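# Remove screwdriver to table, then close and latch toolbox

## Task

Lift the screwdriver out of the tool box and set it down so it rests entirely on the table, touching neither the box nor any other loose object. Keep all the other tools inside the box, shut the lid completely so the clasp latches, and make sure the box is left standing upright.

## Robot and tools

Robot: two arms. left_arm carries a left hand and right_arm a right hand; the left hand mirrors the right. Base positions in the scene frame: left_arm (-0.001, +0.345, -0.001) m, right_arm (+0.032, -0.404, +0.001) m. A fixed post stands behind them.

Scene frame: origin at table-top height, midway between the two nominal bases. +x points out over the table, +y toward the left_arm side, +z up. Image left/right does not match arm names. All positions, velocities and targets in results use this frame.

Hand point: a spot 0.05 m in front of the palm and 0.15 m from the wrist flange along the fingers. Its +z runs along straight fingers, which extend 0.06 to 0.07 m past it. Its +y points out of the palm, and the finger centre lines sit 0.06 m behind it along -y. For the right hand, +x runs across the palm away from the thumb; for the left hand, +x points toward the thumb. A wrist bracket on the little-finger side can strike objects. With fingers level, the wrist can hang as much as 0.11 m below the hand point (palm down) and may touch the table first.

The row: every call uses rows of 28 numbers, each between -1 and 1, always covering both arms. Order: left_arm dx, dy, dz, rx, ry, rz; left hand little, ring, middle, index, thumb_bend, thumb_turn, force_limit, speed; then the same fourteen for right_arm and its hand.

Pose numbers (dx..rz) are offsets, not poses. They count from the arm's Hand target as it stood when the action or move began, along scene axes. 1.0 equals 0.6 m or 180 degrees. rx, ry, rz form one rotation vector, turning about the Hand target position. Sending the same offset again moves the arm further. Six zeros asks nothing new of that arm. Each control step clips the commanded orientation to within 32 degrees of the measured one.

Hand numbers are absolute motor targets. +1 means open or straight, -1 means curled. For thumb_turn, -1 puts the thumb in front of the palm, opposite the fingers; +1 puts it beside the palm. force_limit runs from about 0 N at -1 to 10 N at +1 (15 N for the two thumb motors). speed runs from almost zero at -1 to full at +0.48 and above. There is no 'unchanged' value: to keep a hand as it is, resend its last eight numbers. Before any row has been sent, use hand_measured plus hand_force_limit and hand_speed.

Gripping: with the thumb in front of the palm, the hand encloses things about 0.035 to 0.065 m thick, or handles down to 0.025 m. The thumb tip and index pad can pinch a light object up to about 0.08 m. For a soft grip, close at speed -0.94 or lower. To tighten, raise force_limit and send a target more closed than hand_measured. To loosen, send one more open.

Tools:
execute_actions(actions, cameras): actions is a list of actions. Each action is up to 15 rows, one per 1/30 s step; a short action repeats its last row. Every row in an action counts from that action's starting Hand target. cameras lists camera names, ["all"] or []. Images come only when actions is empty or cameras asks for them.
move(target, speed, blend, stop_force, zero, blocking, cameras): target is one 28-number row, or up to 15 rows. In a list, every row is an offset from the same starting Hand target, not from the previous row. speed is path speed in m/s, 0.002 to 3.6, default 0.25 (turning up to twice that in rad/s). blend is a corner radius in m, default 0 (stop at each target). stop_force (N, 3 to 120) ends an arm's path when it feels that much push against its motion; the arm then backs to just before the push. With stop_force, every row must carry the same hand numbers. zero (default true) re-zeros the force baseline first. blocking=false returns early and cannot be combined with stop_force. The all-paths limit is 10 s. The 'move:' line reports done, off_target, moving, held or fault; limits=paced means a pose was clipped, limits=held means a check withheld steps.
wait(seconds, cameras): 0 to 3600 s, no new commands.
stop(cameras): brakes a running move.
zoom_image(camera, region): region [x0, y0, x1, y1] in pixels, at most 504 by 504, on the newest image of that camera.
show_instructions(): shows reference images.
zero_wrist_force(arm): arm is left_arm or right_arm.
finished_scene(scene): scene 1; ends the scene for good.

Cameras: cam_head_left, cam_head_right, cam_high, cam_low, cam_left_wrist, cam_right_wrist, each 672x504.

Results: end_effector_position (m) and end_effector_quat_wxyz in the scene frame; Hand target (the base for the next offsets; the hand often settles a little short of it); hand_measured, hand_stopped_by (moving, target, force, stalled, fault) and hand_load_n, each listed in motor order; Wrist force and torque in the hand's own axes; joint positions and torques.

Avoid: any arm stop. A force of about 150 N (plus or minus 25) on an arm, or wrist contact torque near 20.9/21.1/20.7 N m, halts it for 10 s. Arms are stiff, so never aim past a firm contact; approach slowly, ideally with stop_force. Keep the arms apart; the clearance check does not always prevent contact. Do not move a wrist close to its base's first joint axis. Do not drop parts even a few millimetres, release moving parts, slam the lid or strike the box. Anything off the table fails the task. Long stretches of holding or straining heat motors: MOTOR HOT appears at 70 °C and brakes engage at 85 °C.

Each tool is called after "Emit:" by a JSON object that holds its "fn" and its "kwargs".

Reference images:

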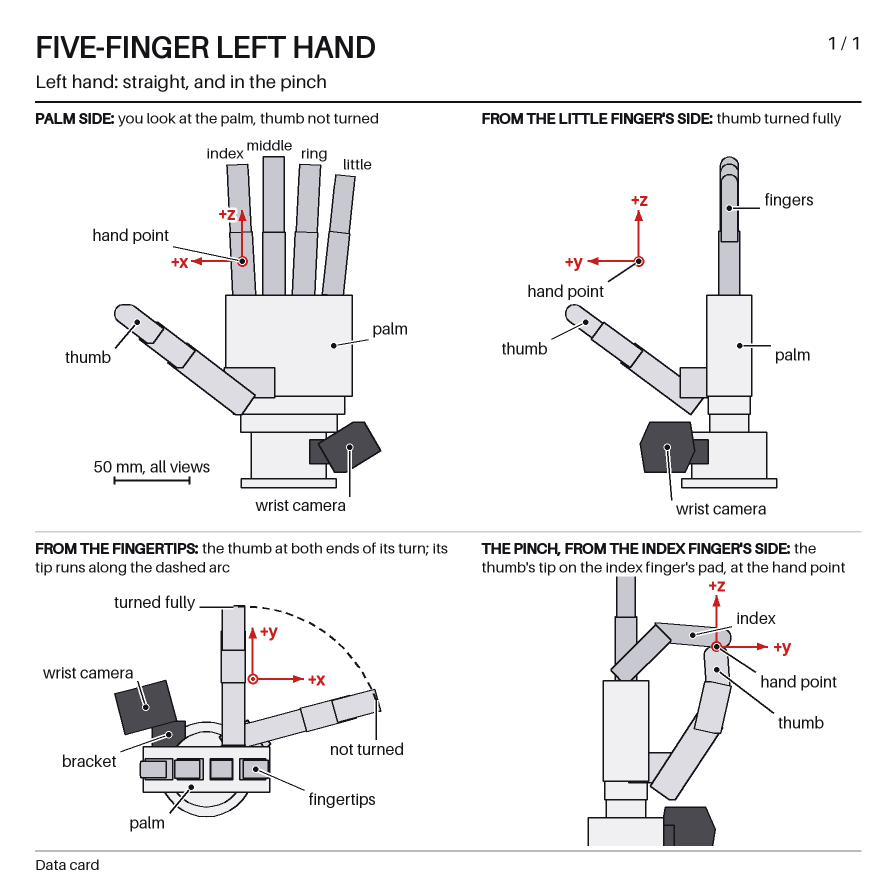

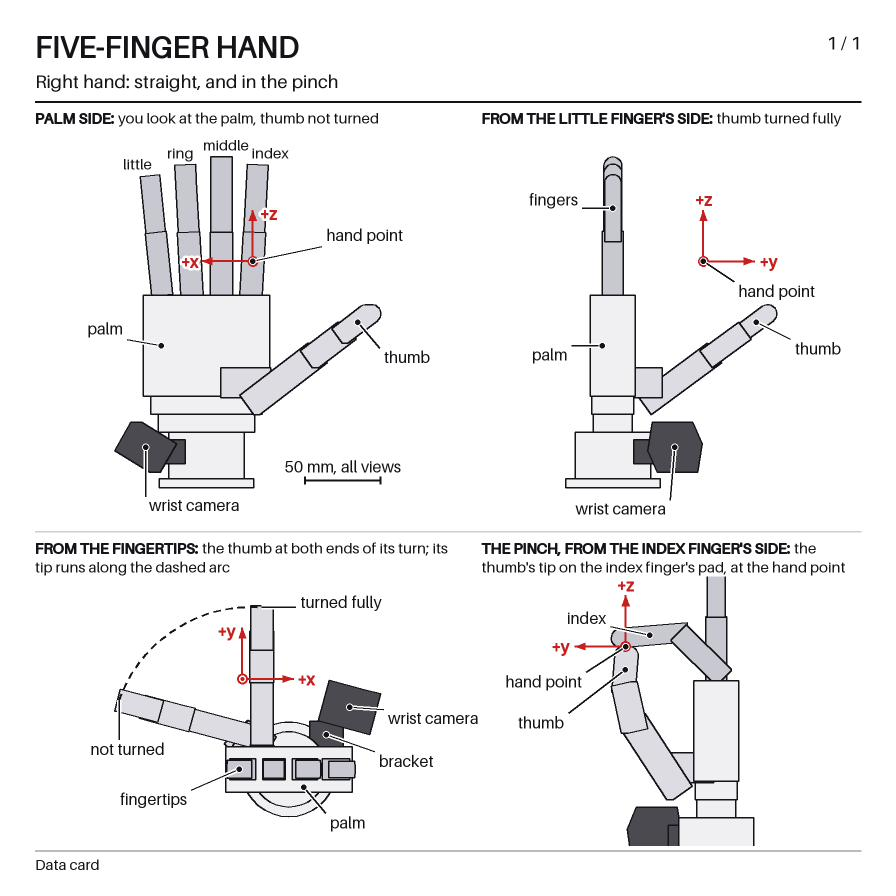

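## Session

Emit:
{"fn": "execute_actions", "kwargs": {"actions": []}}

Scene clock: 0.00 s.
left_arm: end_effector_position=(+0.4263, +0.0803, +0.1287) hand_measured=(+1.000, +1.000, +1.000, +1.000, +1.000, +1.000) hand_load_n=(+0.0, +0.0, +0.0, +0.0, +0.5, +0.0) hand_stopped_by=(target, target, target, target, target, target) hand_force_limit=0.00 hand_speed=-0.80 end_effector_quat_wxyz=(-0.042, +0.845, +0.433, -0.310) | right_arm: end_effector_position=(+0.6005, -0.1562, +0.3005) hand_measured=(+1.000, +1.000, +1.000, +1.000, +1.000, +1.000) hand_load_n=(+0.0, +0.0, +0.0, +0.0, +0.0, +0.0) hand_stopped_by=(target, target, target, target, target, target) hand_force_limit=0.00 hand_speed=-0.80 end_effector_quat_wxyz=(+0.035, +0.932, +0.357, +0.044)
Joint positions: left_arm=[3.017 -2.256 -1.364 1.466 -1.3 0.577] | right_arm=[0.3 -0.695 0.387 1.788 1.637 1.166]
Joint velocities: within noise
Joint torques (N m): no reading
Wrist force (N): no reading
Wrist torque (N m): no reading
Wrist force, peak (N): no reading
Hand target: left_arm +0.4263, +0.0803, +0.1287; -0.042, +0.845, +0.433, -0.310 | right_arm +0.6005, -0.1562, +0.3005; +0.035, +0.932, +0.357, +0.044

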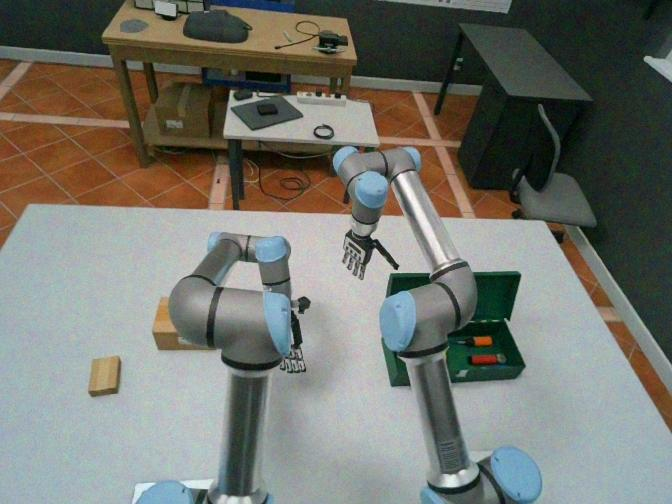

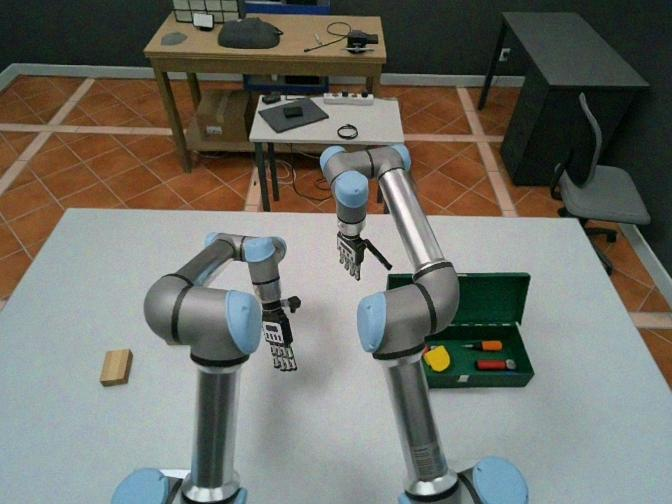

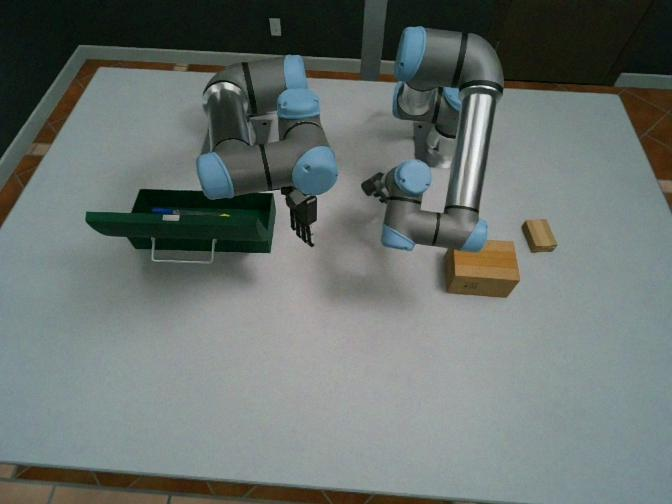

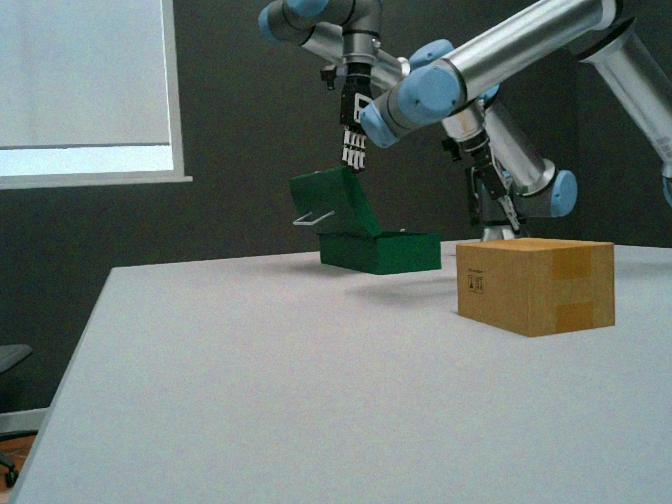

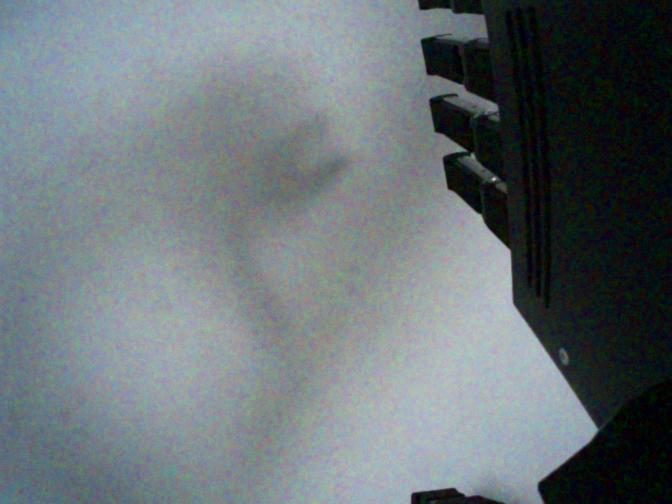

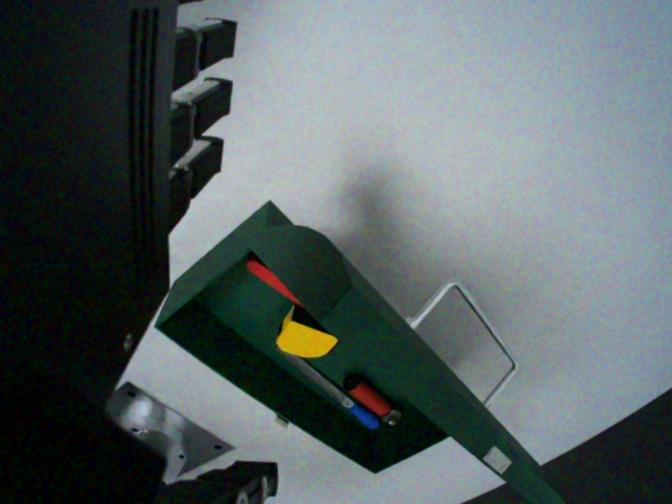

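Emit:
{"fn": "zoom_image", "kwargs": {"camera": "cam_head_right", "region": [370, 250, 550, 400]}}

Emit:
{"fn": "zoom_image", "kwargs": {"camera": "cam_head_left", "region": [370, 250, 550, 400]}}

Emit:
{"fn": "zoom_image", "kwargs": {"camera": "cam_high", "region": [80, 160, 300, 290]}}

Emit:
{"fn": "zoom_image", "kwargs": {"camera": "cam_right_wrist", "region": [140, 180, 560, 500]}}

Emit:
{"fn": "zoom_image", "kwargs": {"camera": "cam_low", "region": [280, 150, 460, 290]}}

Scaled by 2.800 from the camera's image (finer frame: 960x720).

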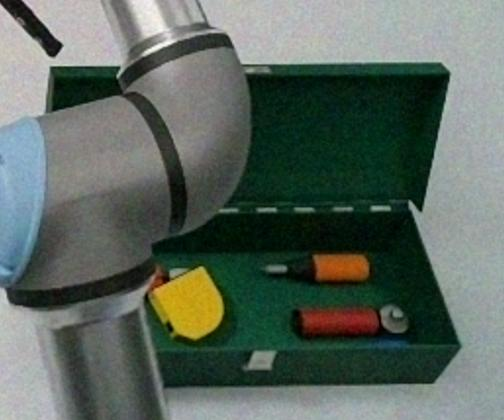

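Scaled by 2.800 from the camera's image (finer frame: 960x720).

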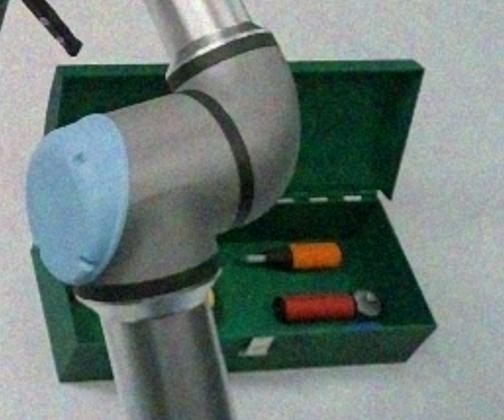

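Scaled by 2.291 from the camera's image (finer frame: 960x720).

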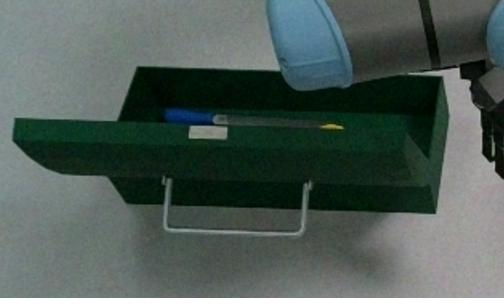

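Scaled by 1.200 from the camera's image (finer frame: 960x720).

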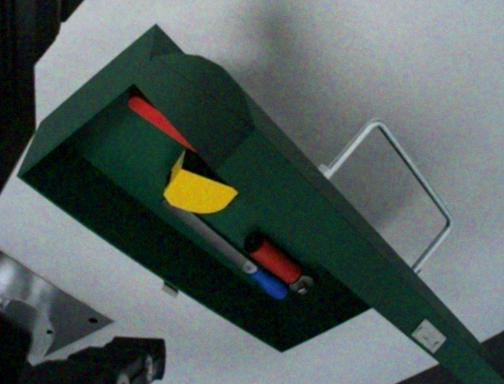

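Scaled by 2.800 from the camera's image (finer frame: 960x720).

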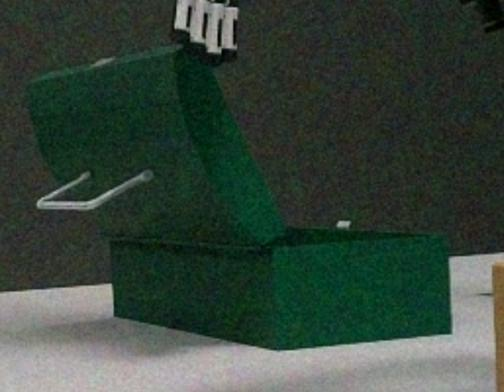

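Emit:
{"fn": "move", "kwargs": {"target": [[0,0,0,0,0,0,1,1,1,1,1,1,0,-0.8,-0.05,-0.05,0.2,0.006,0.001,-0.1,1,1,1,1,1,1,0,-0.8],[0,0,0,0,0,0,1,1,1,1,1,1,0,-0.8,-0.284,-0.706,0.2,0.0448,0.0051,-0.732,1,1,1,1,1,1,0,-0.8]], "blend": [0.05,0], "speed": 0.35, "cameras": ["all"]}}

Scene clock: 13.67 s.
left_arm: end_effector_position=(+0.4263, +0.0803, +0.1287) hand_measured=(+1.000, +1.000, +1.000, +1.000, +1.000, +1.000) hand_load_n=(+0.0, +0.0, +0.0, +0.0, +0.0, +0.0) hand_stopped_by=(target, target, target, target, target, target) hand_force_limit=0.00 hand_speed=-0.80 end_effector_quat_wxyz=(-0.042, +0.845, +0.433, -0.310) | right_arm: end_effector_position=(+0.4302, -0.5797, +0.4205) hand_measured=(+1.000, +1.000, +1.000, +1.000, +1.000, +1.000) hand_load_n=(+0.0, +0.0, +0.0, +0.0, +0.0, +0.0) hand_stopped_by=(target, target, target, target, target, target) hand_force_limit=0.00 hand_speed=-0.80 end_effector_quat_wxyz=(+0.000, +0.707, -0.707, +0.000)
Joint positions: left_arm=[3.017 -2.256 -1.364 1.466 -1.3 0.577] | right_arm=[-0.722 -1.027 0.651 1.946 1.571 2.449]
Joint torques (N m): left_arm=[-0.63 46.11 20.42 -3.69 0.31 0.26] | right_arm=[-4.9 -55.53 -14.18 1.02 1.16 -0.83]
Wrist force (N): left_arm=[0.2 -0.1 0.1] | right_arm=[0.0 0.6 0.1]
Wrist torque (N m): left_arm=[-0.02 -0.03 0.01] | right_arm=[0.10 -0.02 -0.14]
Wrist force, peak (N): left_arm=[0.2 0.0 0.6] | right_arm=[0.4 -0.1 1.9]
Hand target: left_arm +0.4263, +0.0803, +0.1287; -0.042, +0.845, +0.433, -0.310 | right_arm +0.4301, -0.5798, +0.4205; +0.000, +0.707, -0.707, +0.000
Off the commanded pose: left_arm 0.000 m, 0 deg | right_arm 0.000 m, 0 deg.
elbow stopped short (right arm): the move would have taken joint 3 (elbow) straighter than the controller allows.
move: done
cam_right_wrist: T_world_to_cam=[[-0.97683, -0.21057, -0.03834, 0.31839], [-0.19696, 0.81428, 0.54604, 0.32339], [-0.08376, 0.54094, -0.83688, 0.81738]] pos_world=[0.44317, -0.63844, 0.51967]

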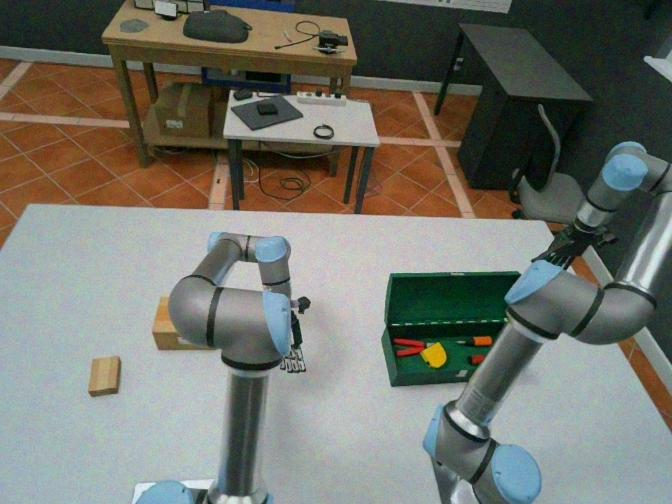

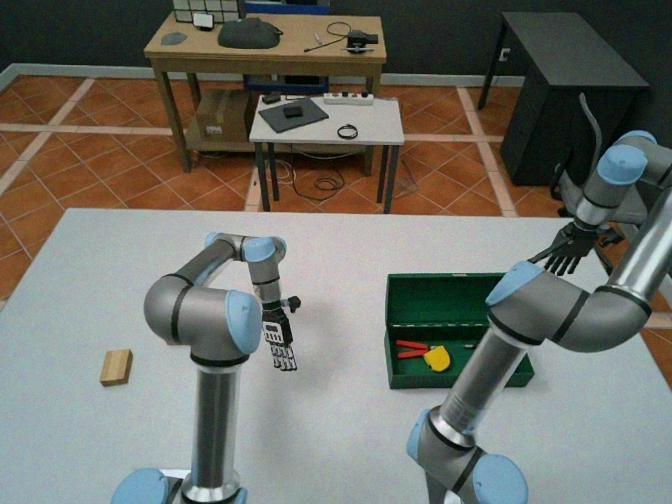

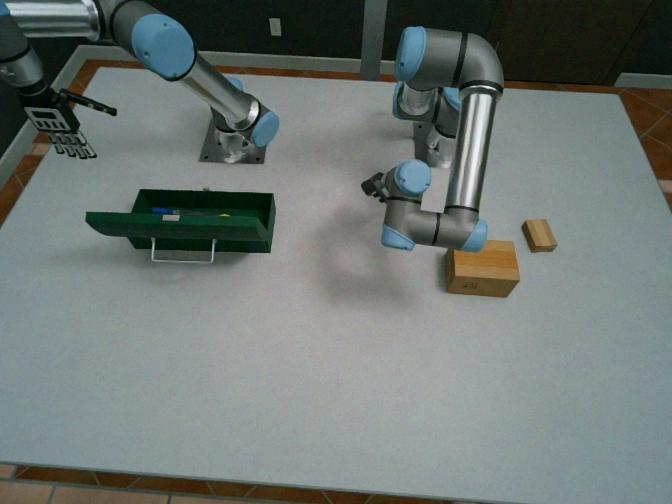

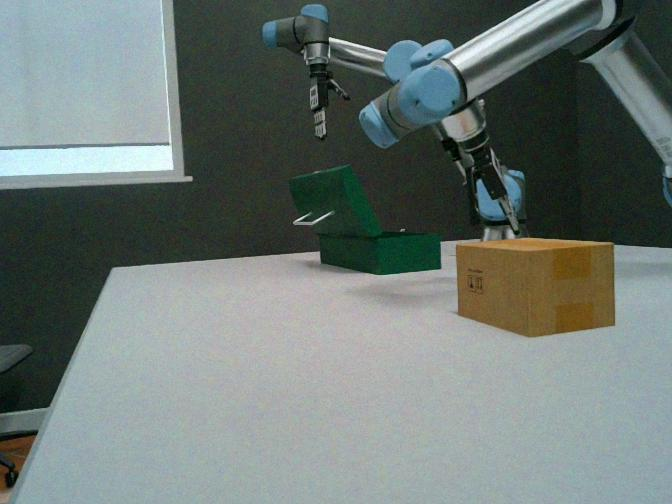

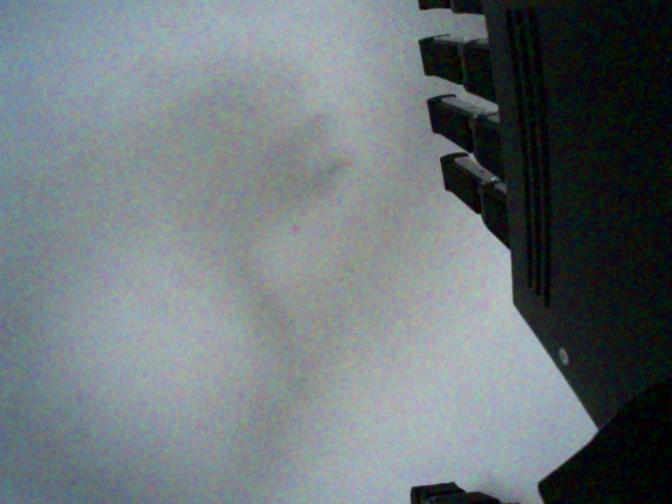

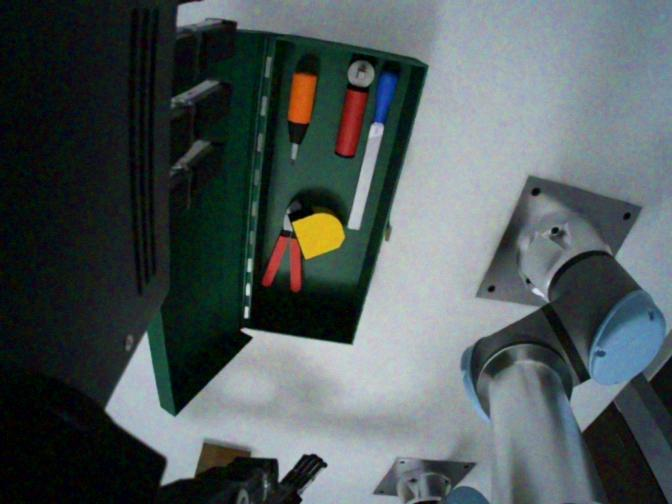

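Emit:
{"fn": "zoom_image", "kwargs": {"camera": "cam_right_wrist", "region": [230, 20, 450, 360]}}

Scaled by 1.482 from the camera's image (finer frame: 960x720).

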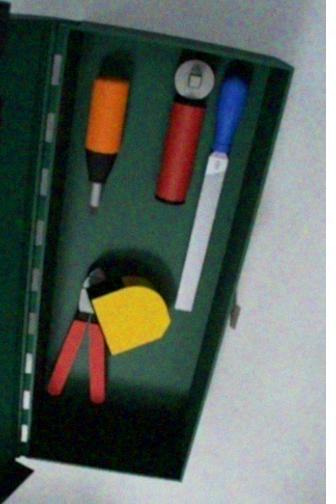

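Emit:
{"fn": "zoom_image", "kwargs": {"camera": "cam_right_wrist", "region": [250, 25, 440, 185]}}

Scaled by 2.653 from the camera's image (finer frame: 960x720).

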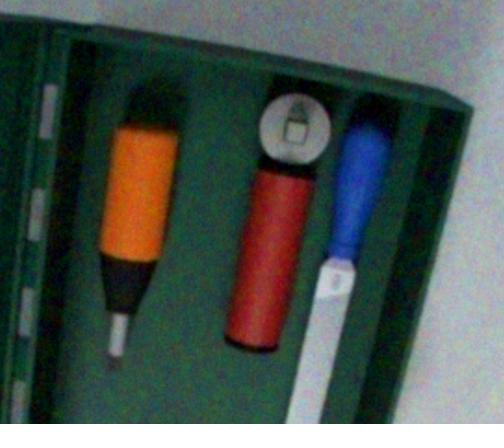

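Emit:
{"fn": "move", "kwargs": {"target": [0,0,0,0,0,0,1,1,1,1,1,1,0,-0.8,0.0465,0.1213,-0.3675,0,-0.2778,0,-1,-1,0.3,0.3,0.5,1,-0.4,0], "speed": 0.2, "cameras": ["cam_head_right","cam_low","cam_right_wrist","cam_high"]}}

Scene clock: 27.30 s.
left_arm: end_effector_position=(+0.4263, +0.0803, +0.1287) hand_measured=(+1.000, +1.000, +1.000, +1.000, +1.000, +1.000) hand_load_n=(+0.0, +0.0, +0.0, +0.0, +0.0, +0.0) hand_stopped_by=(target, target, target, target, target, target) hand_force_limit=0.00 hand_speed=-0.80 end_effector_quat_wxyz=(-0.042, +0.845, +0.433, -0.310) | right_arm: end_effector_position=(+0.4580, -0.5071, +0.2001) hand_measured=(-1.000, -1.000, +0.300, +0.300, +0.500, +1.000) hand_load_n=(+0.0, +0.0, +0.0, +0.0, +0.0, +0.0) hand_stopped_by=(target, target, target, target, target, target) hand_force_limit=-0.40 hand_speed=0.00 end_effector_quat_wxyz=(-0.299, +0.641, -0.641, +0.299)
Joint positions: left_arm=[3.017 -2.256 -1.364 1.466 -1.3 0.577] | right_arm=[-0.94 -1.615 1.931 0.622 0.922 2.451]
Joint torques (N m): left_arm=[-0.46 47.5 20.1 -3.84 0.32 0.33] | right_arm=[9.68 -10.61 -14.75 0.14 -1.8 -2.09]
Wrist force (N): left_arm=[-0.3 -0.3 0.1] | right_arm=[-0.1 0.9 -0.4]
Wrist torque (N m): left_arm=[-0.05 0.04 -0.01] | right_arm=[0.26 0.02 -0.13]
Wrist force, peak (N): left_arm=[0.3 -0.2 0.7] | right_arm=[-0.2 2.4 0.2]
Hand target: left_arm +0.4263, +0.0803, +0.1287; -0.042, +0.845, +0.433, -0.310 | right_arm +0.4580, -0.5070, +0.2000; -0.299, +0.641, -0.641, +0.299
Off the commanded pose: left_arm 0.000 m, 0 deg | right_arm 0.000 m, 0 deg.
move: done
cam_right_wrist: T_world_to_cam=[[-0.59857, -0.21028, -0.77298, 0.32626], [-0.54449, 0.81456, 0.20005, 0.61867], [0.58757, 0.54062, -0.60207, 0.24138]] pos_world=[0.39032, -0.56584, 0.27376]
Images, in order (width x height): cam_head_right 672x504, cam_high 672x504, cam_low 672x504, cam_right_wrist 672x504.

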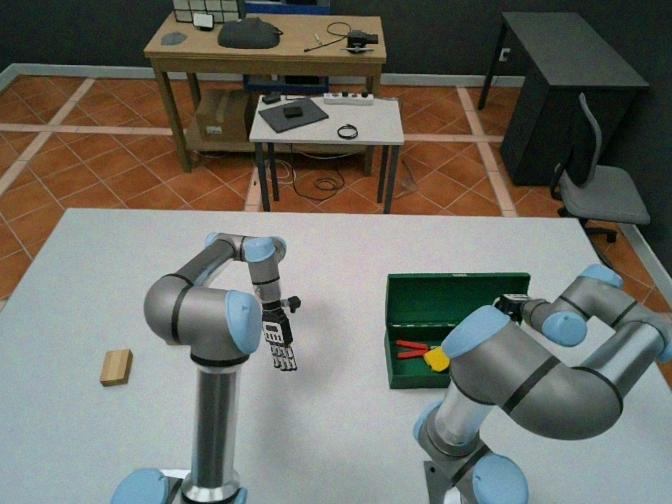

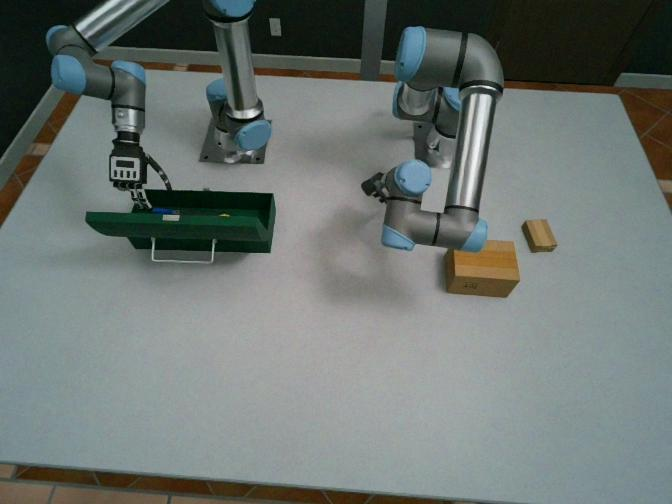

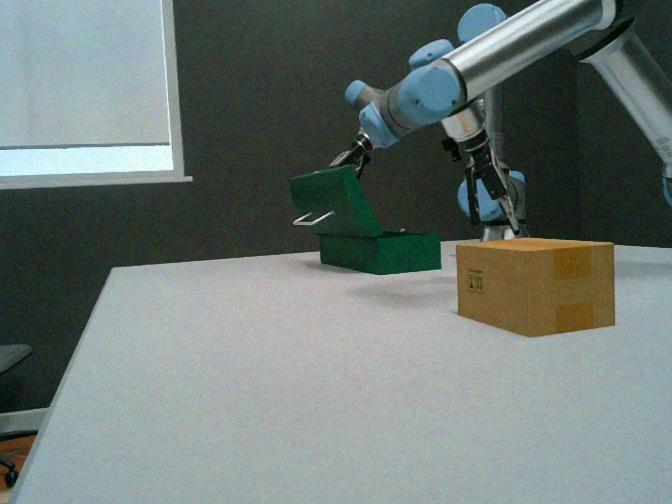

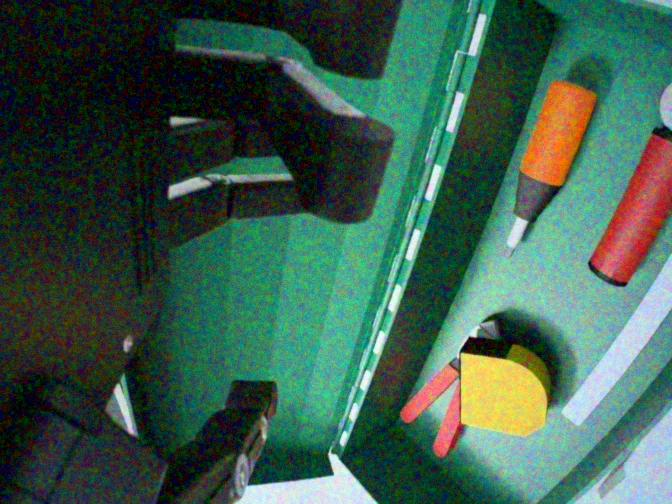

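Emit:
{"fn": "zoom_image", "kwargs": {"camera": "cam_right_wrist", "region": [420, 20, 672, 290]}}

Scaled by 1.867 from the camera's image (finer frame: 960x720).

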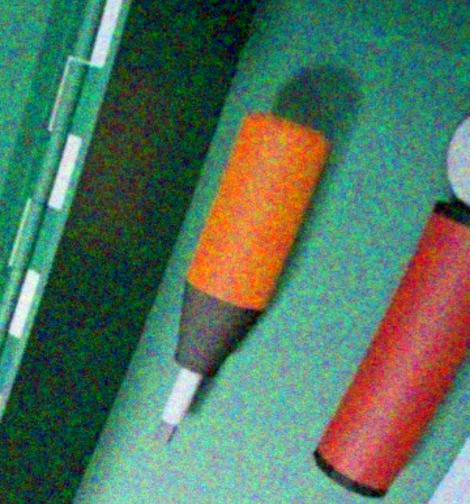

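Emit:
{"fn": "zoom_image", "kwargs": {"camera": "cam_right_wrist", "region": [100, 0, 420, 260]}}

Scaled by 1.575 from the camera's image (finer frame: 960x720).

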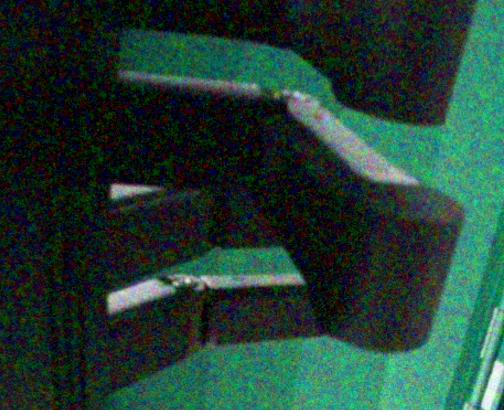

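Emit:
{"fn": "move", "kwargs": {"target": [0,0,0,0,0,0,1,1,1,1,1,1,0,-0.8,-0.0125,0.0117,-0.1333,0,0,0.025,0.4,0.4,0.4,0.4,0.5,1,-0.4,0], "speed": 0.12, "cameras": ["cam_head_right","cam_right_wrist"]}}

Emit:
{"fn": "zoom_image", "kwargs": {"camera": "cam_right_wrist", "region": [140, 0, 640, 360]}}

Scene clock: 31.70 s.
left_arm: end_effector_position=(+0.4263, +0.0803, +0.1287) hand_measured=(+1.000, +1.000, +1.000, +1.000, +1.000, +1.000) hand_load_n=(+0.0, +0.0, +0.0, +0.0, +0.0, +0.0) hand_stopped_by=(target, target, target, target, target, target) hand_force_limit=0.00 hand_speed=-0.80 end_effector_quat_wxyz=(-0.042, +0.845, +0.433, -0.310) | right_arm: end_effector_position=(+0.4505, -0.5001, +0.1200) hand_measured=(+0.400, +0.400, +0.400, +0.400, +0.500, +1.000) hand_load_n=(+0.0, +0.0, +0.0, +0.0, +0.0, +0.0) hand_stopped_by=(target, target, target, target, target, target) hand_force_limit=-0.40 hand_speed=0.00 end_effector_quat_wxyz=(-0.310, +0.666, -0.615, +0.287)
Joint positions: left_arm=[3.017 -2.256 -1.364 1.466 -1.3 0.577] | right_arm=[-0.964 -1.517 2.074 0.45 0.864 2.342]
Joint torques (N m): left_arm=[-0.69 47.73 20.34 -3.79 0.27 0.29] | right_arm=[8.71 -27.27 -17.44 1.66 0.73 0.75]
Wrist force (N): left_arm=[0.1 -0.2 -0.2] | right_arm=[-0.3 1.1 -0.4]
Wrist torque (N m): left_arm=[-0.03 -0.03 0.00] | right_arm=[0.29 0.06 0.04]
Wrist force, peak (N): left_arm=[0.0 -0.7 -0.1] | right_arm=[-0.4 2.2 0.4]
Hand target: left_arm +0.4263, +0.0803, +0.1287; -0.042, +0.845, +0.433, -0.310 | right_arm +0.4505, -0.5000, +0.1200; -0.310, +0.666, -0.615, +0.287
Off the commanded pose: left_arm 0.000 m, 0 deg | right_arm 0.000 m, 0 deg.
move: done
cam_right_wrist: T_world_to_cam=[[-0.58022, -0.25638, -0.77306, 0.23006], [-0.60675, 0.76925, 0.20028, 0.6302], [0.54333, 0.58525, -0.60189, 0.23595]] pos_world=[0.38766, -0.56389, 0.19366]

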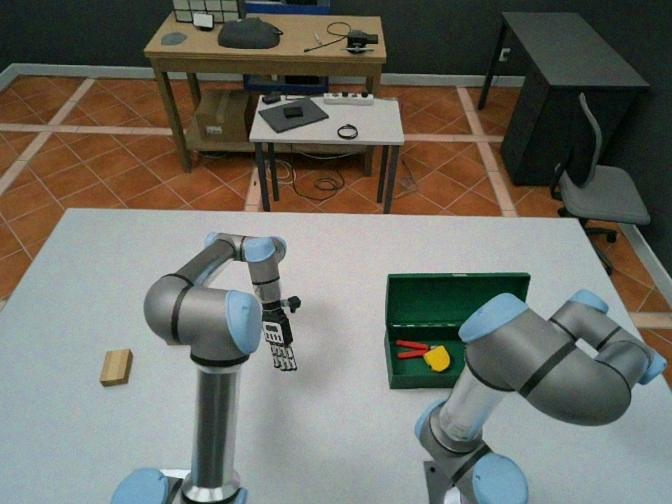

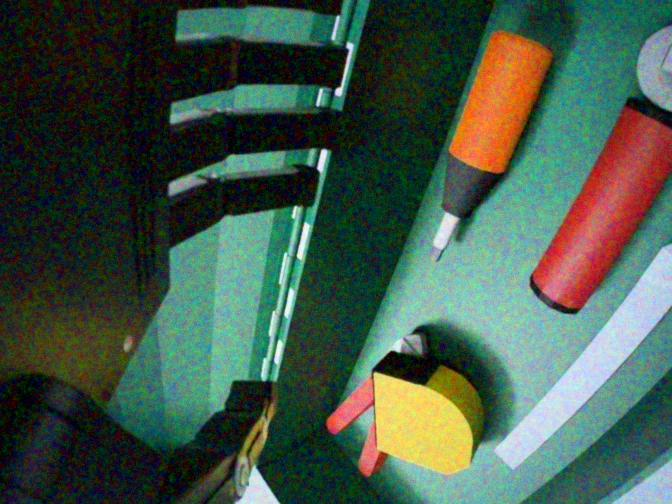

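Scaled by 1.008 from the camera's image (finer frame: 960x720).

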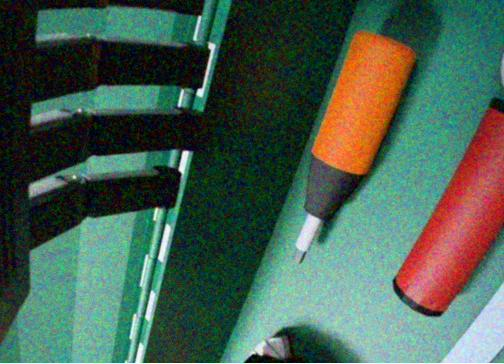

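Emit:
{"fn": "move", "kwargs": {"target": [0,0,0,0,0,0,1,1,1,1,1,1,0,-0.8,-0.0033,0,-0.1,0,0,0,0.4,0.4,0.4,0.4,0.5,1,-0.4,0], "speed": 0.08, "stop_force": 8, "cameras": ["cam_head_right","cam_right_wrist"]}}

Emit:
{"fn": "zoom_image", "kwargs": {"camera": "cam_right_wrist", "region": [140, 0, 560, 320]}}

Scene clock: 35.43 s.
left_arm: end_effector_position=(+0.4263, +0.0803, +0.1287) hand_measured=(+1.000, +1.000, +1.000, +1.000, +1.000, +1.000) hand_load_n=(+0.0, +0.0, +0.0, +0.0, +0.0, +0.0) hand_stopped_by=(target, target, target, target, target, target) hand_force_limit=0.00 hand_speed=-0.80 end_effector_quat_wxyz=(-0.042, +0.845, +0.433, -0.310) | right_arm: end_effector_position=(+0.4485, -0.5000, +0.0600) hand_measured=(+0.400, +0.400, +0.400, +0.400, +0.500, +1.000) hand_load_n=(+0.0, +0.0, +0.0, +0.0, +0.0, +0.0) hand_stopped_by=(target, target, target, target, target, target) hand_force_limit=-0.40 hand_speed=0.00 end_effector_quat_wxyz=(-0.310, +0.666, -0.615, +0.287)
Joint positions: left_arm=[3.017 -2.256 -1.364 1.466 -1.3 0.577] | right_arm=[-0.97 -1.42 2.157 0.274 0.86 2.336]
Joint torques (N m): left_arm=[-1.06 48.19 20.64 -3.9 0.11 0.38] | right_arm=[6.91 -33.74 -22.32 0 -0.37 1.54]
Wrist force (N): left_arm=[0.3 -0.3 -0.1] | right_arm=[-0.6 0.9 -0.3]
Wrist torque (N m): left_arm=[-0.03 -0.05 0.02] | right_arm=[0.26 0.10 0.01]
Wrist force, peak (N): left_arm=[-0.3 0.2 -0.4] | right_arm=[-0.2 1.8 0.1]
Hand target: left_arm +0.4263, +0.0803, +0.1287; -0.042, +0.845, +0.433, -0.310 | right_arm +0.4485, -0.5000, +0.0600; -0.310, +0.666, -0.615, +0.287
Off the commanded pose: left_arm 0.000 m, 0 deg | right_arm 0.000 m, 0 deg.
move: done
cam_right_wrist: T_world_to_cam=[[-0.58009, -0.25655, -0.7731, 0.18238], [-0.60687, 0.76919, 0.20011, 0.64104], [0.54333, 0.58525, -0.60189, 0.20093]] pos_world=[0.38566, -0.56389, 0.13366]

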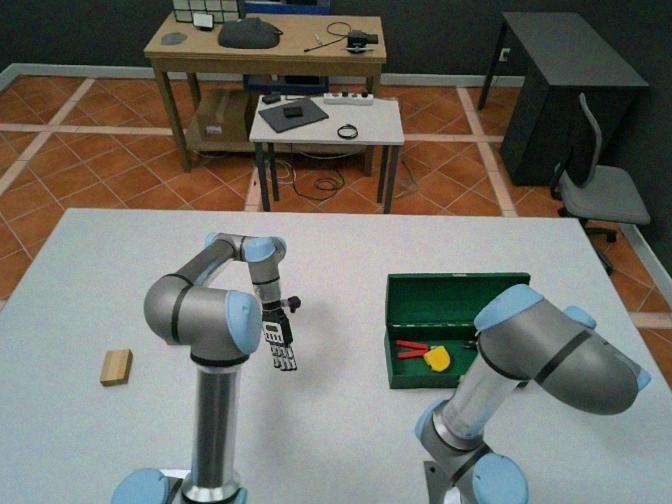

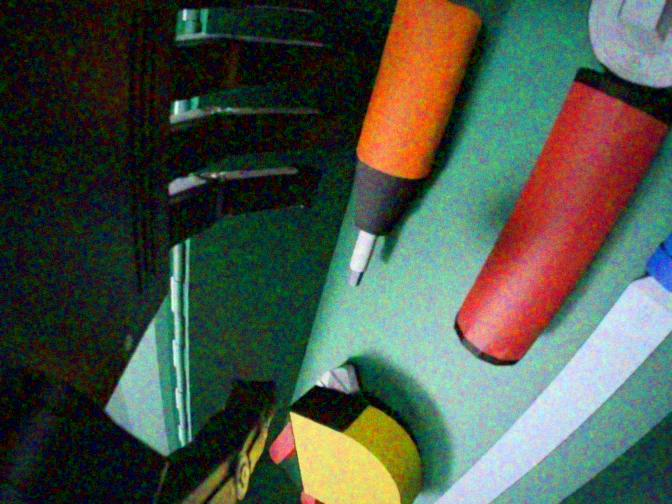

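Scaled by 1.200 from the camera's image (finer frame: 960x720).

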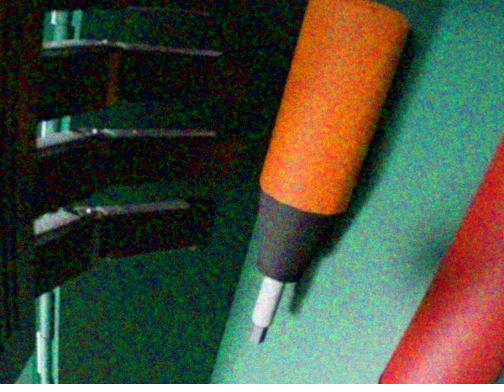

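Emit:
{"fn": "move", "kwargs": {"target": [0,0,0,0,0,0,1,1,1,1,1,1,0,-0.8,0,0,-0.0583,0,0,0,0.4,0.4,0.4,0.4,0.5,1,-0.4,0], "speed": 0.015, "stop_force": 6, "cameras": ["cam_right_wrist"]}}

Emit:
{"fn": "zoom_image", "kwargs": {"camera": "cam_right_wrist", "region": [140, 0, 560, 320]}}

Scene clock: 38.97 s.
left_arm: end_effector_position=(+0.4263, +0.0803, +0.1287) hand_measured=(+1.000, +1.000, +1.000, +1.000, +1.000, +1.000) hand_load_n=(+0.0, +0.0, +0.0, +0.0, +0.0, +0.0) hand_stopped_by=(target, target, target, target, target, target) hand_force_limit=0.00 hand_speed=-0.80 end_effector_quat_wxyz=(-0.042, +0.845, +0.433, -0.310) | right_arm: end_effector_position=(+0.4485, -0.5000, +0.0288) hand_measured=(+0.400, +0.400, +0.400, +0.400, +0.500, +1.000) hand_load_n=(+0.0, +0.0, +0.0, +0.0, +0.0, -0.5) hand_stopped_by=(target, target, target, target, target, target) hand_force_limit=-0.40 hand_speed=0.00 end_effector_quat_wxyz=(-0.310, +0.666, -0.615, +0.287)
Joint positions: left_arm=[3.017 -2.256 -1.364 1.466 -1.3 0.577] | right_arm=[-0.97 -1.358 2.189 0.179 0.861 2.336]
Joint torques (N m): left_arm=[-0.86 48.55 20.91 -4.08 0.1 0.4] | right_arm=[4.59 -33.35 -19.29 0.29 0.07 -1.36]
Wrist force (N): left_arm=[0.1 0.1 0.1] | right_arm=[0.7 -1.9 -2.8]
Wrist torque (N m): left_arm=[0.02 -0.02 -0.01] | right_arm=[0.36 0.07 0.00]
Wrist force, peak (N): left_arm=[0.2 -0.3 0.4] | right_arm=[-0.4 -10.4 -9.5]
Hand target: left_arm +0.4263, +0.0803, +0.1287; -0.042, +0.845, +0.433, -0.310 | right_arm +0.4485, -0.5000, +0.0288; -0.310, +0.666, -0.615, +0.287 (not the last commanded pose)
Off the commanded pose: left_arm 0.000 m, 0 deg | right_arm 0.004 m, 0 deg.
move: contact (right_arm)
cam_right_wrist: T_world_to_cam=[[-0.58016, -0.25663, -0.77302, 0.15823], [-0.60689, 0.76917, 0.20013, 0.64728], [0.54322, 0.58525, -0.60199, 0.1822]] pos_world=[0.38565, -0.56389, 0.10246]

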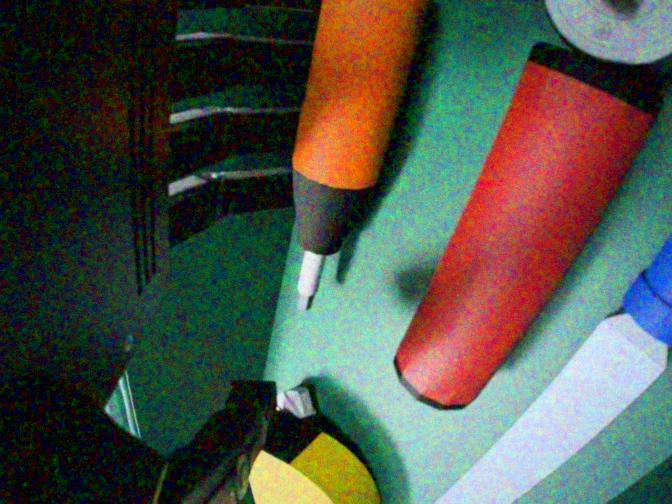

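Scaled by 1.200 from the camera's image (finer frame: 960x720).

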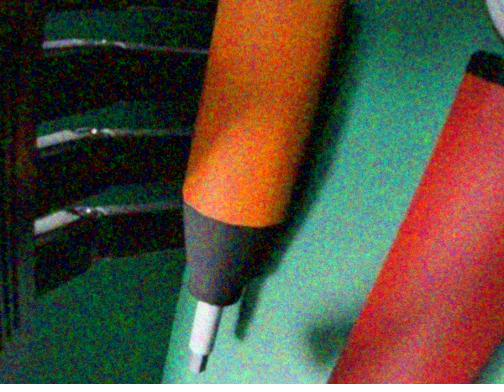

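Emit:
{"fn": "move", "kwargs": {"target": [[0,0,0,0,0,0,1,1,1,1,1,1,0,-0.8,0,0,0.0042,0,0,0,0.4,0.4,0.4,0.4,0.5,1,-0.4,-0.6],[0,0,0,0,0,0,1,1,1,1,1,1,0,-0.8,0.01,0,0.0042,0,0,0,0.26,0.26,0.26,0.26,0.5,1,-0.4,-0.6]], "speed": 0.02, "cameras": ["cam_right_wrist"]}}

Emit:
{"fn": "zoom_image", "kwargs": {"camera": "cam_right_wrist", "region": [140, 0, 560, 320]}}

Scene clock: 41.33 s.
left_arm: end_effector_position=(+0.4263, +0.0803, +0.1287) hand_measured=(+1.000, +1.000, +1.000, +1.000, +1.000, +1.000) hand_load_n=(+0.5, +0.0, +0.0, +0.0, +0.0, +0.0) hand_stopped_by=(target, target, target, target, target, target) hand_force_limit=0.00 hand_speed=-0.80 end_effector_quat_wxyz=(-0.042, +0.845, +0.433, -0.310) | right_arm: end_effector_position=(+0.4545, -0.5000, +0.0313) hand_measured=(+0.260, +0.260, +0.260, +0.260, +0.500, +1.000) hand_load_n=(+0.0, +0.0, +0.0, +0.0, +0.0, +0.0) hand_stopped_by=(target, target, target, target, target, target) hand_force_limit=-0.40 hand_speed=-0.60 end_effector_quat_wxyz=(-0.310, +0.666, -0.615, +0.287)
Joint positions: left_arm=[3.017 -2.256 -1.364 1.466 -1.3 0.577] | right_arm=[-0.952 -1.355 2.172 0.181 0.87 2.355]
Joint torques (N m): left_arm=[-0.74 49.09 21.04 -4.12 0.15 0.4] | right_arm=[-9.84 -36.18 -8.65 3.19 -3.15 -2.03]
Wrist force (N): left_arm=[-0.2 -0.4 0.4] | right_arm=[-0.2 1.4 -0.3]
Wrist torque (N m): left_arm=[-0.09 0.04 0.01] | right_arm=[0.35 0.05 -0.11]
Wrist force, peak (N): left_arm=[-0.2 -0.4 0.4] | right_arm=[1.0 -2.2 -3.0]
Hand target: left_arm +0.4263, +0.0803, +0.1287; -0.042, +0.845, +0.433, -0.310 | right_arm +0.4545, -0.5000, +0.0313; -0.310, +0.666, -0.615, +0.287
Off the commanded pose: left_arm 0.000 m, 0 deg | right_arm 0.000 m, 0 deg.
move: done
cam_right_wrist: T_world_to_cam=[[-0.58016, -0.25663, -0.77302, 0.16365], [-0.60689, 0.76917, 0.20013, 0.65042], [0.54322, 0.58525, -0.60199, 0.18044]] pos_world=[0.39165, -0.56389, 0.10496]

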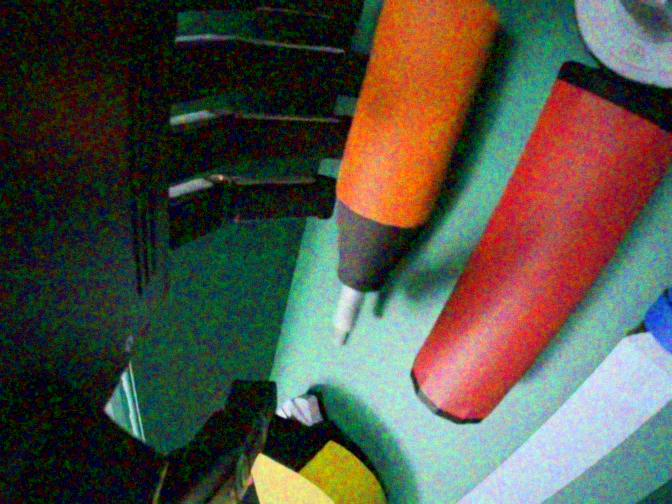

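Scaled by 1.200 from the camera's image (finer frame: 960x720).

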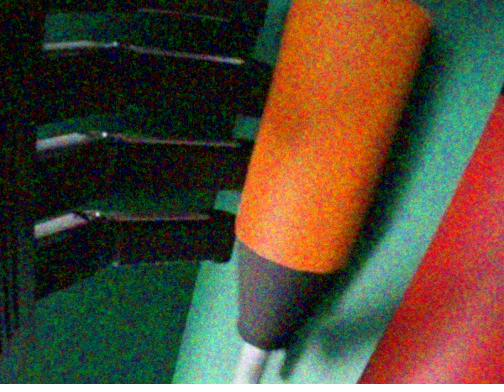

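Emit:
{"fn": "move", "kwargs": {"target": [[0,0,0,0,0,0,1,1,1,1,1,1,0,-0.8,0,-0.0117,0,0,0,0,0.26,0.26,0.26,0.26,0.6,1,-0.4,-0.5],[0,0,0,0,0,0,1,1,1,1,1,1,0,-0.8,0,-0.0117,0,0,0,0,0.26,0.26,0.26,0.26,0.6,-0.5,-0.4,-0.5]], "speed": 0.02, "cameras": ["cam_right_wrist"]}}

Emit:
{"fn": "zoom_image", "kwargs": {"camera": "cam_right_wrist", "region": [140, 0, 560, 320]}}

Scene clock: 44.97 s.
left_arm: end_effector_position=(+0.4263, +0.0803, +0.1287) hand_measured=(+1.000, +1.000, +1.000, +1.000, +1.000, +1.000) hand_load_n=(+0.0, +0.0, +0.0, +0.0, +0.0, +0.0) hand_stopped_by=(target, target, target, target, target, target) hand_force_limit=0.00 hand_speed=-0.80 end_effector_quat_wxyz=(-0.042, +0.845, +0.433, -0.310) | right_arm: end_effector_position=(+0.4545, -0.5070, +0.0313) hand_measured=(+0.260, +0.260, +0.260, +0.260, +0.600, -0.500) hand_load_n=(+0.0, +0.0, +0.0, +0.0, +0.0, +0.0) hand_stopped_by=(target, target, target, target, target, target) hand_force_limit=-0.40 hand_speed=-0.50 end_effector_quat_wxyz=(-0.310, +0.666, -0.615, +0.287)
Joint positions: left_arm=[3.017 -2.256 -1.364 1.466 -1.3 0.577] | right_arm=[-0.968 -1.345 2.162 0.192 0.862 2.338]
Joint torques (N m): left_arm=[-1.04 48.94 20.99 -4.26 0.05 0.3] | right_arm=[8.45 -35.94 -8.42 0.2 0.57 1.64]
Wrist force (N): left_arm=[0.2 0.0 0.0] | right_arm=[-0.4 1.4 0.0]
Wrist torque (N m): left_arm=[0.00 -0.03 0.01] | right_arm=[0.34 0.06 0.05]
Wrist force, peak (N): left_arm=[-0.3 0.0 0.7] | right_arm=[-0.4 1.7 -0.1]
Hand target: left_arm +0.4263, +0.0803, +0.1287; -0.042, +0.845, +0.433, -0.310 | right_arm +0.4545, -0.5070, +0.0313; -0.310, +0.666, -0.615, +0.287
Off the commanded pose: left_arm 0.000 m, 0 deg | right_arm 0.000 m, 0 deg.
move: done
cam_right_wrist: T_world_to_cam=[[-0.58013, -0.2566, -0.77305, 0.16186], [-0.60686, 0.76921, 0.20009, 0.65581], [0.54329, 0.58522, -0.60196, 0.18449]] pos_world=[0.39165, -0.57089, 0.10496]

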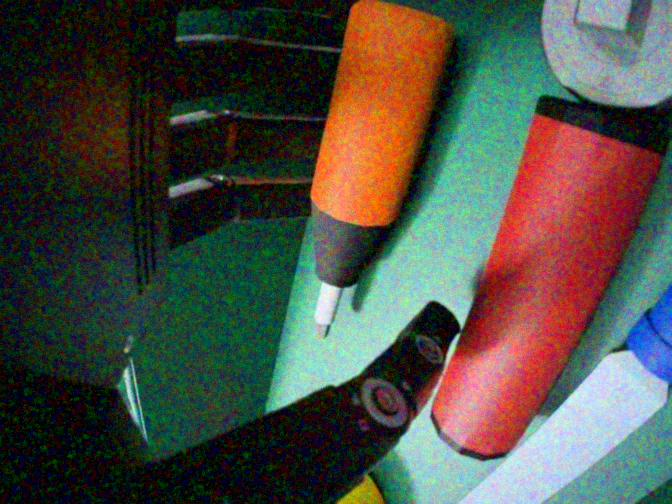

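Scaled by 1.200 from the camera's image (finer frame: 960x720).

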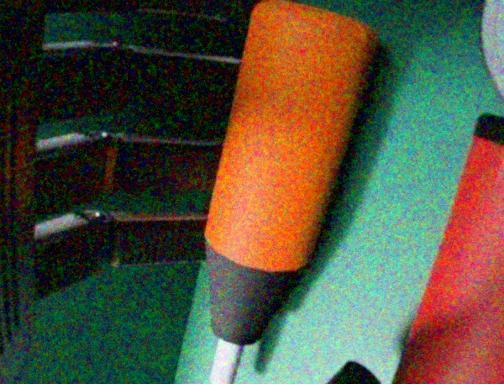

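Emit:
{"fn": "move", "kwargs": {"target": [0,0,0,0,0,0,1,1,1,1,1,1,0,-0.8,0,0,0,0,0,0,0.26,0.26,0.26,0.26,0.6,-0.75,-0.4,-0.6], "speed": 0.02, "cameras": ["cam_right_wrist"]}}

Scene clock: 45.70 s.
left_arm: end_effector_position=(+0.4263, +0.0803, +0.1287) hand_measured=(+1.000, +1.000, +1.000, +1.000, +1.000, +1.000) hand_load_n=(+0.0, +0.0, +0.0, +0.0, +0.0, +0.0) hand_stopped_by=(target, target, target, target, target, target) hand_force_limit=0.00 hand_speed=-0.80 end_effector_quat_wxyz=(-0.042, +0.845, +0.433, -0.310) | right_arm: end_effector_position=(+0.4545, -0.5070, +0.0313) hand_measured=(+0.260, +0.260, +0.260, +0.260, +0.600, -0.750) hand_load_n=(+0.0, +0.0, +0.0, +0.0, -0.5, +0.5) hand_stopped_by=(target, target, target, target, target, target) hand_force_limit=-0.40 hand_speed=-0.60 end_effector_quat_wxyz=(-0.310, +0.666, -0.615, +0.287)
Joint positions: left_arm=[3.017 -2.256 -1.364 1.466 -1.3 0.577] | right_arm=[-0.968 -1.345 2.162 0.192 0.862 2.338]
Joint torques (N m): left_arm=[-0.56 49.18 20.84 -4.19 0.08 0.44] | right_arm=[8.87 -35.5 -8.12 0.17 0.4 1.49]
Wrist force (N): left_arm=[0.1 -0.1 0.1] | right_arm=[-0.8 0.3 0.3]
Wrist torque (N m): left_arm=[-0.02 -0.02 0.00] | right_arm=[0.22 0.08 0.04]
Wrist force, peak (N): left_arm=[0.3 -0.4 0.4] | right_arm=[-0.3 1.4 -0.1]
Hand target: left_arm +0.4263, +0.0803, +0.1287; -0.042, +0.845, +0.433, -0.310 | right_arm +0.4545, -0.5070, +0.0313; -0.310, +0.666, -0.615, +0.287
Off the commanded pose: left_arm 0.000 m, 0 deg | right_arm 0.000 m, 0 deg.
move: done
cam_right_wrist: T_world_to_cam=[[-0.58013, -0.2566, -0.77305, 0.16186], [-0.60686, 0.76921, 0.20009, 0.65581], [0.54329, 0.58522, -0.60196, 0.18449]] pos_world=[0.39165, -0.57089, 0.10496]

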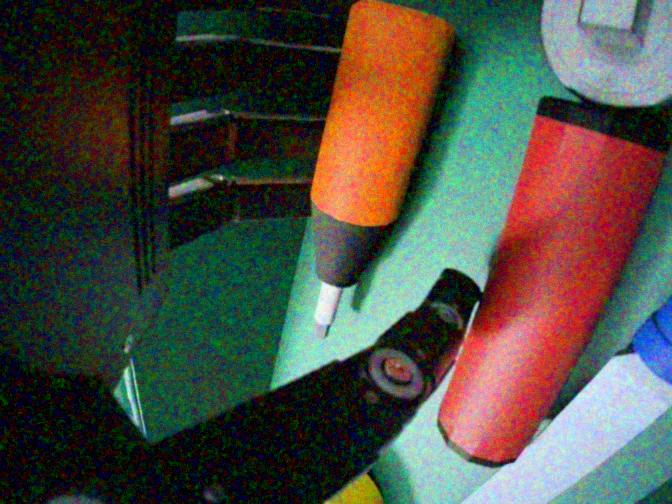

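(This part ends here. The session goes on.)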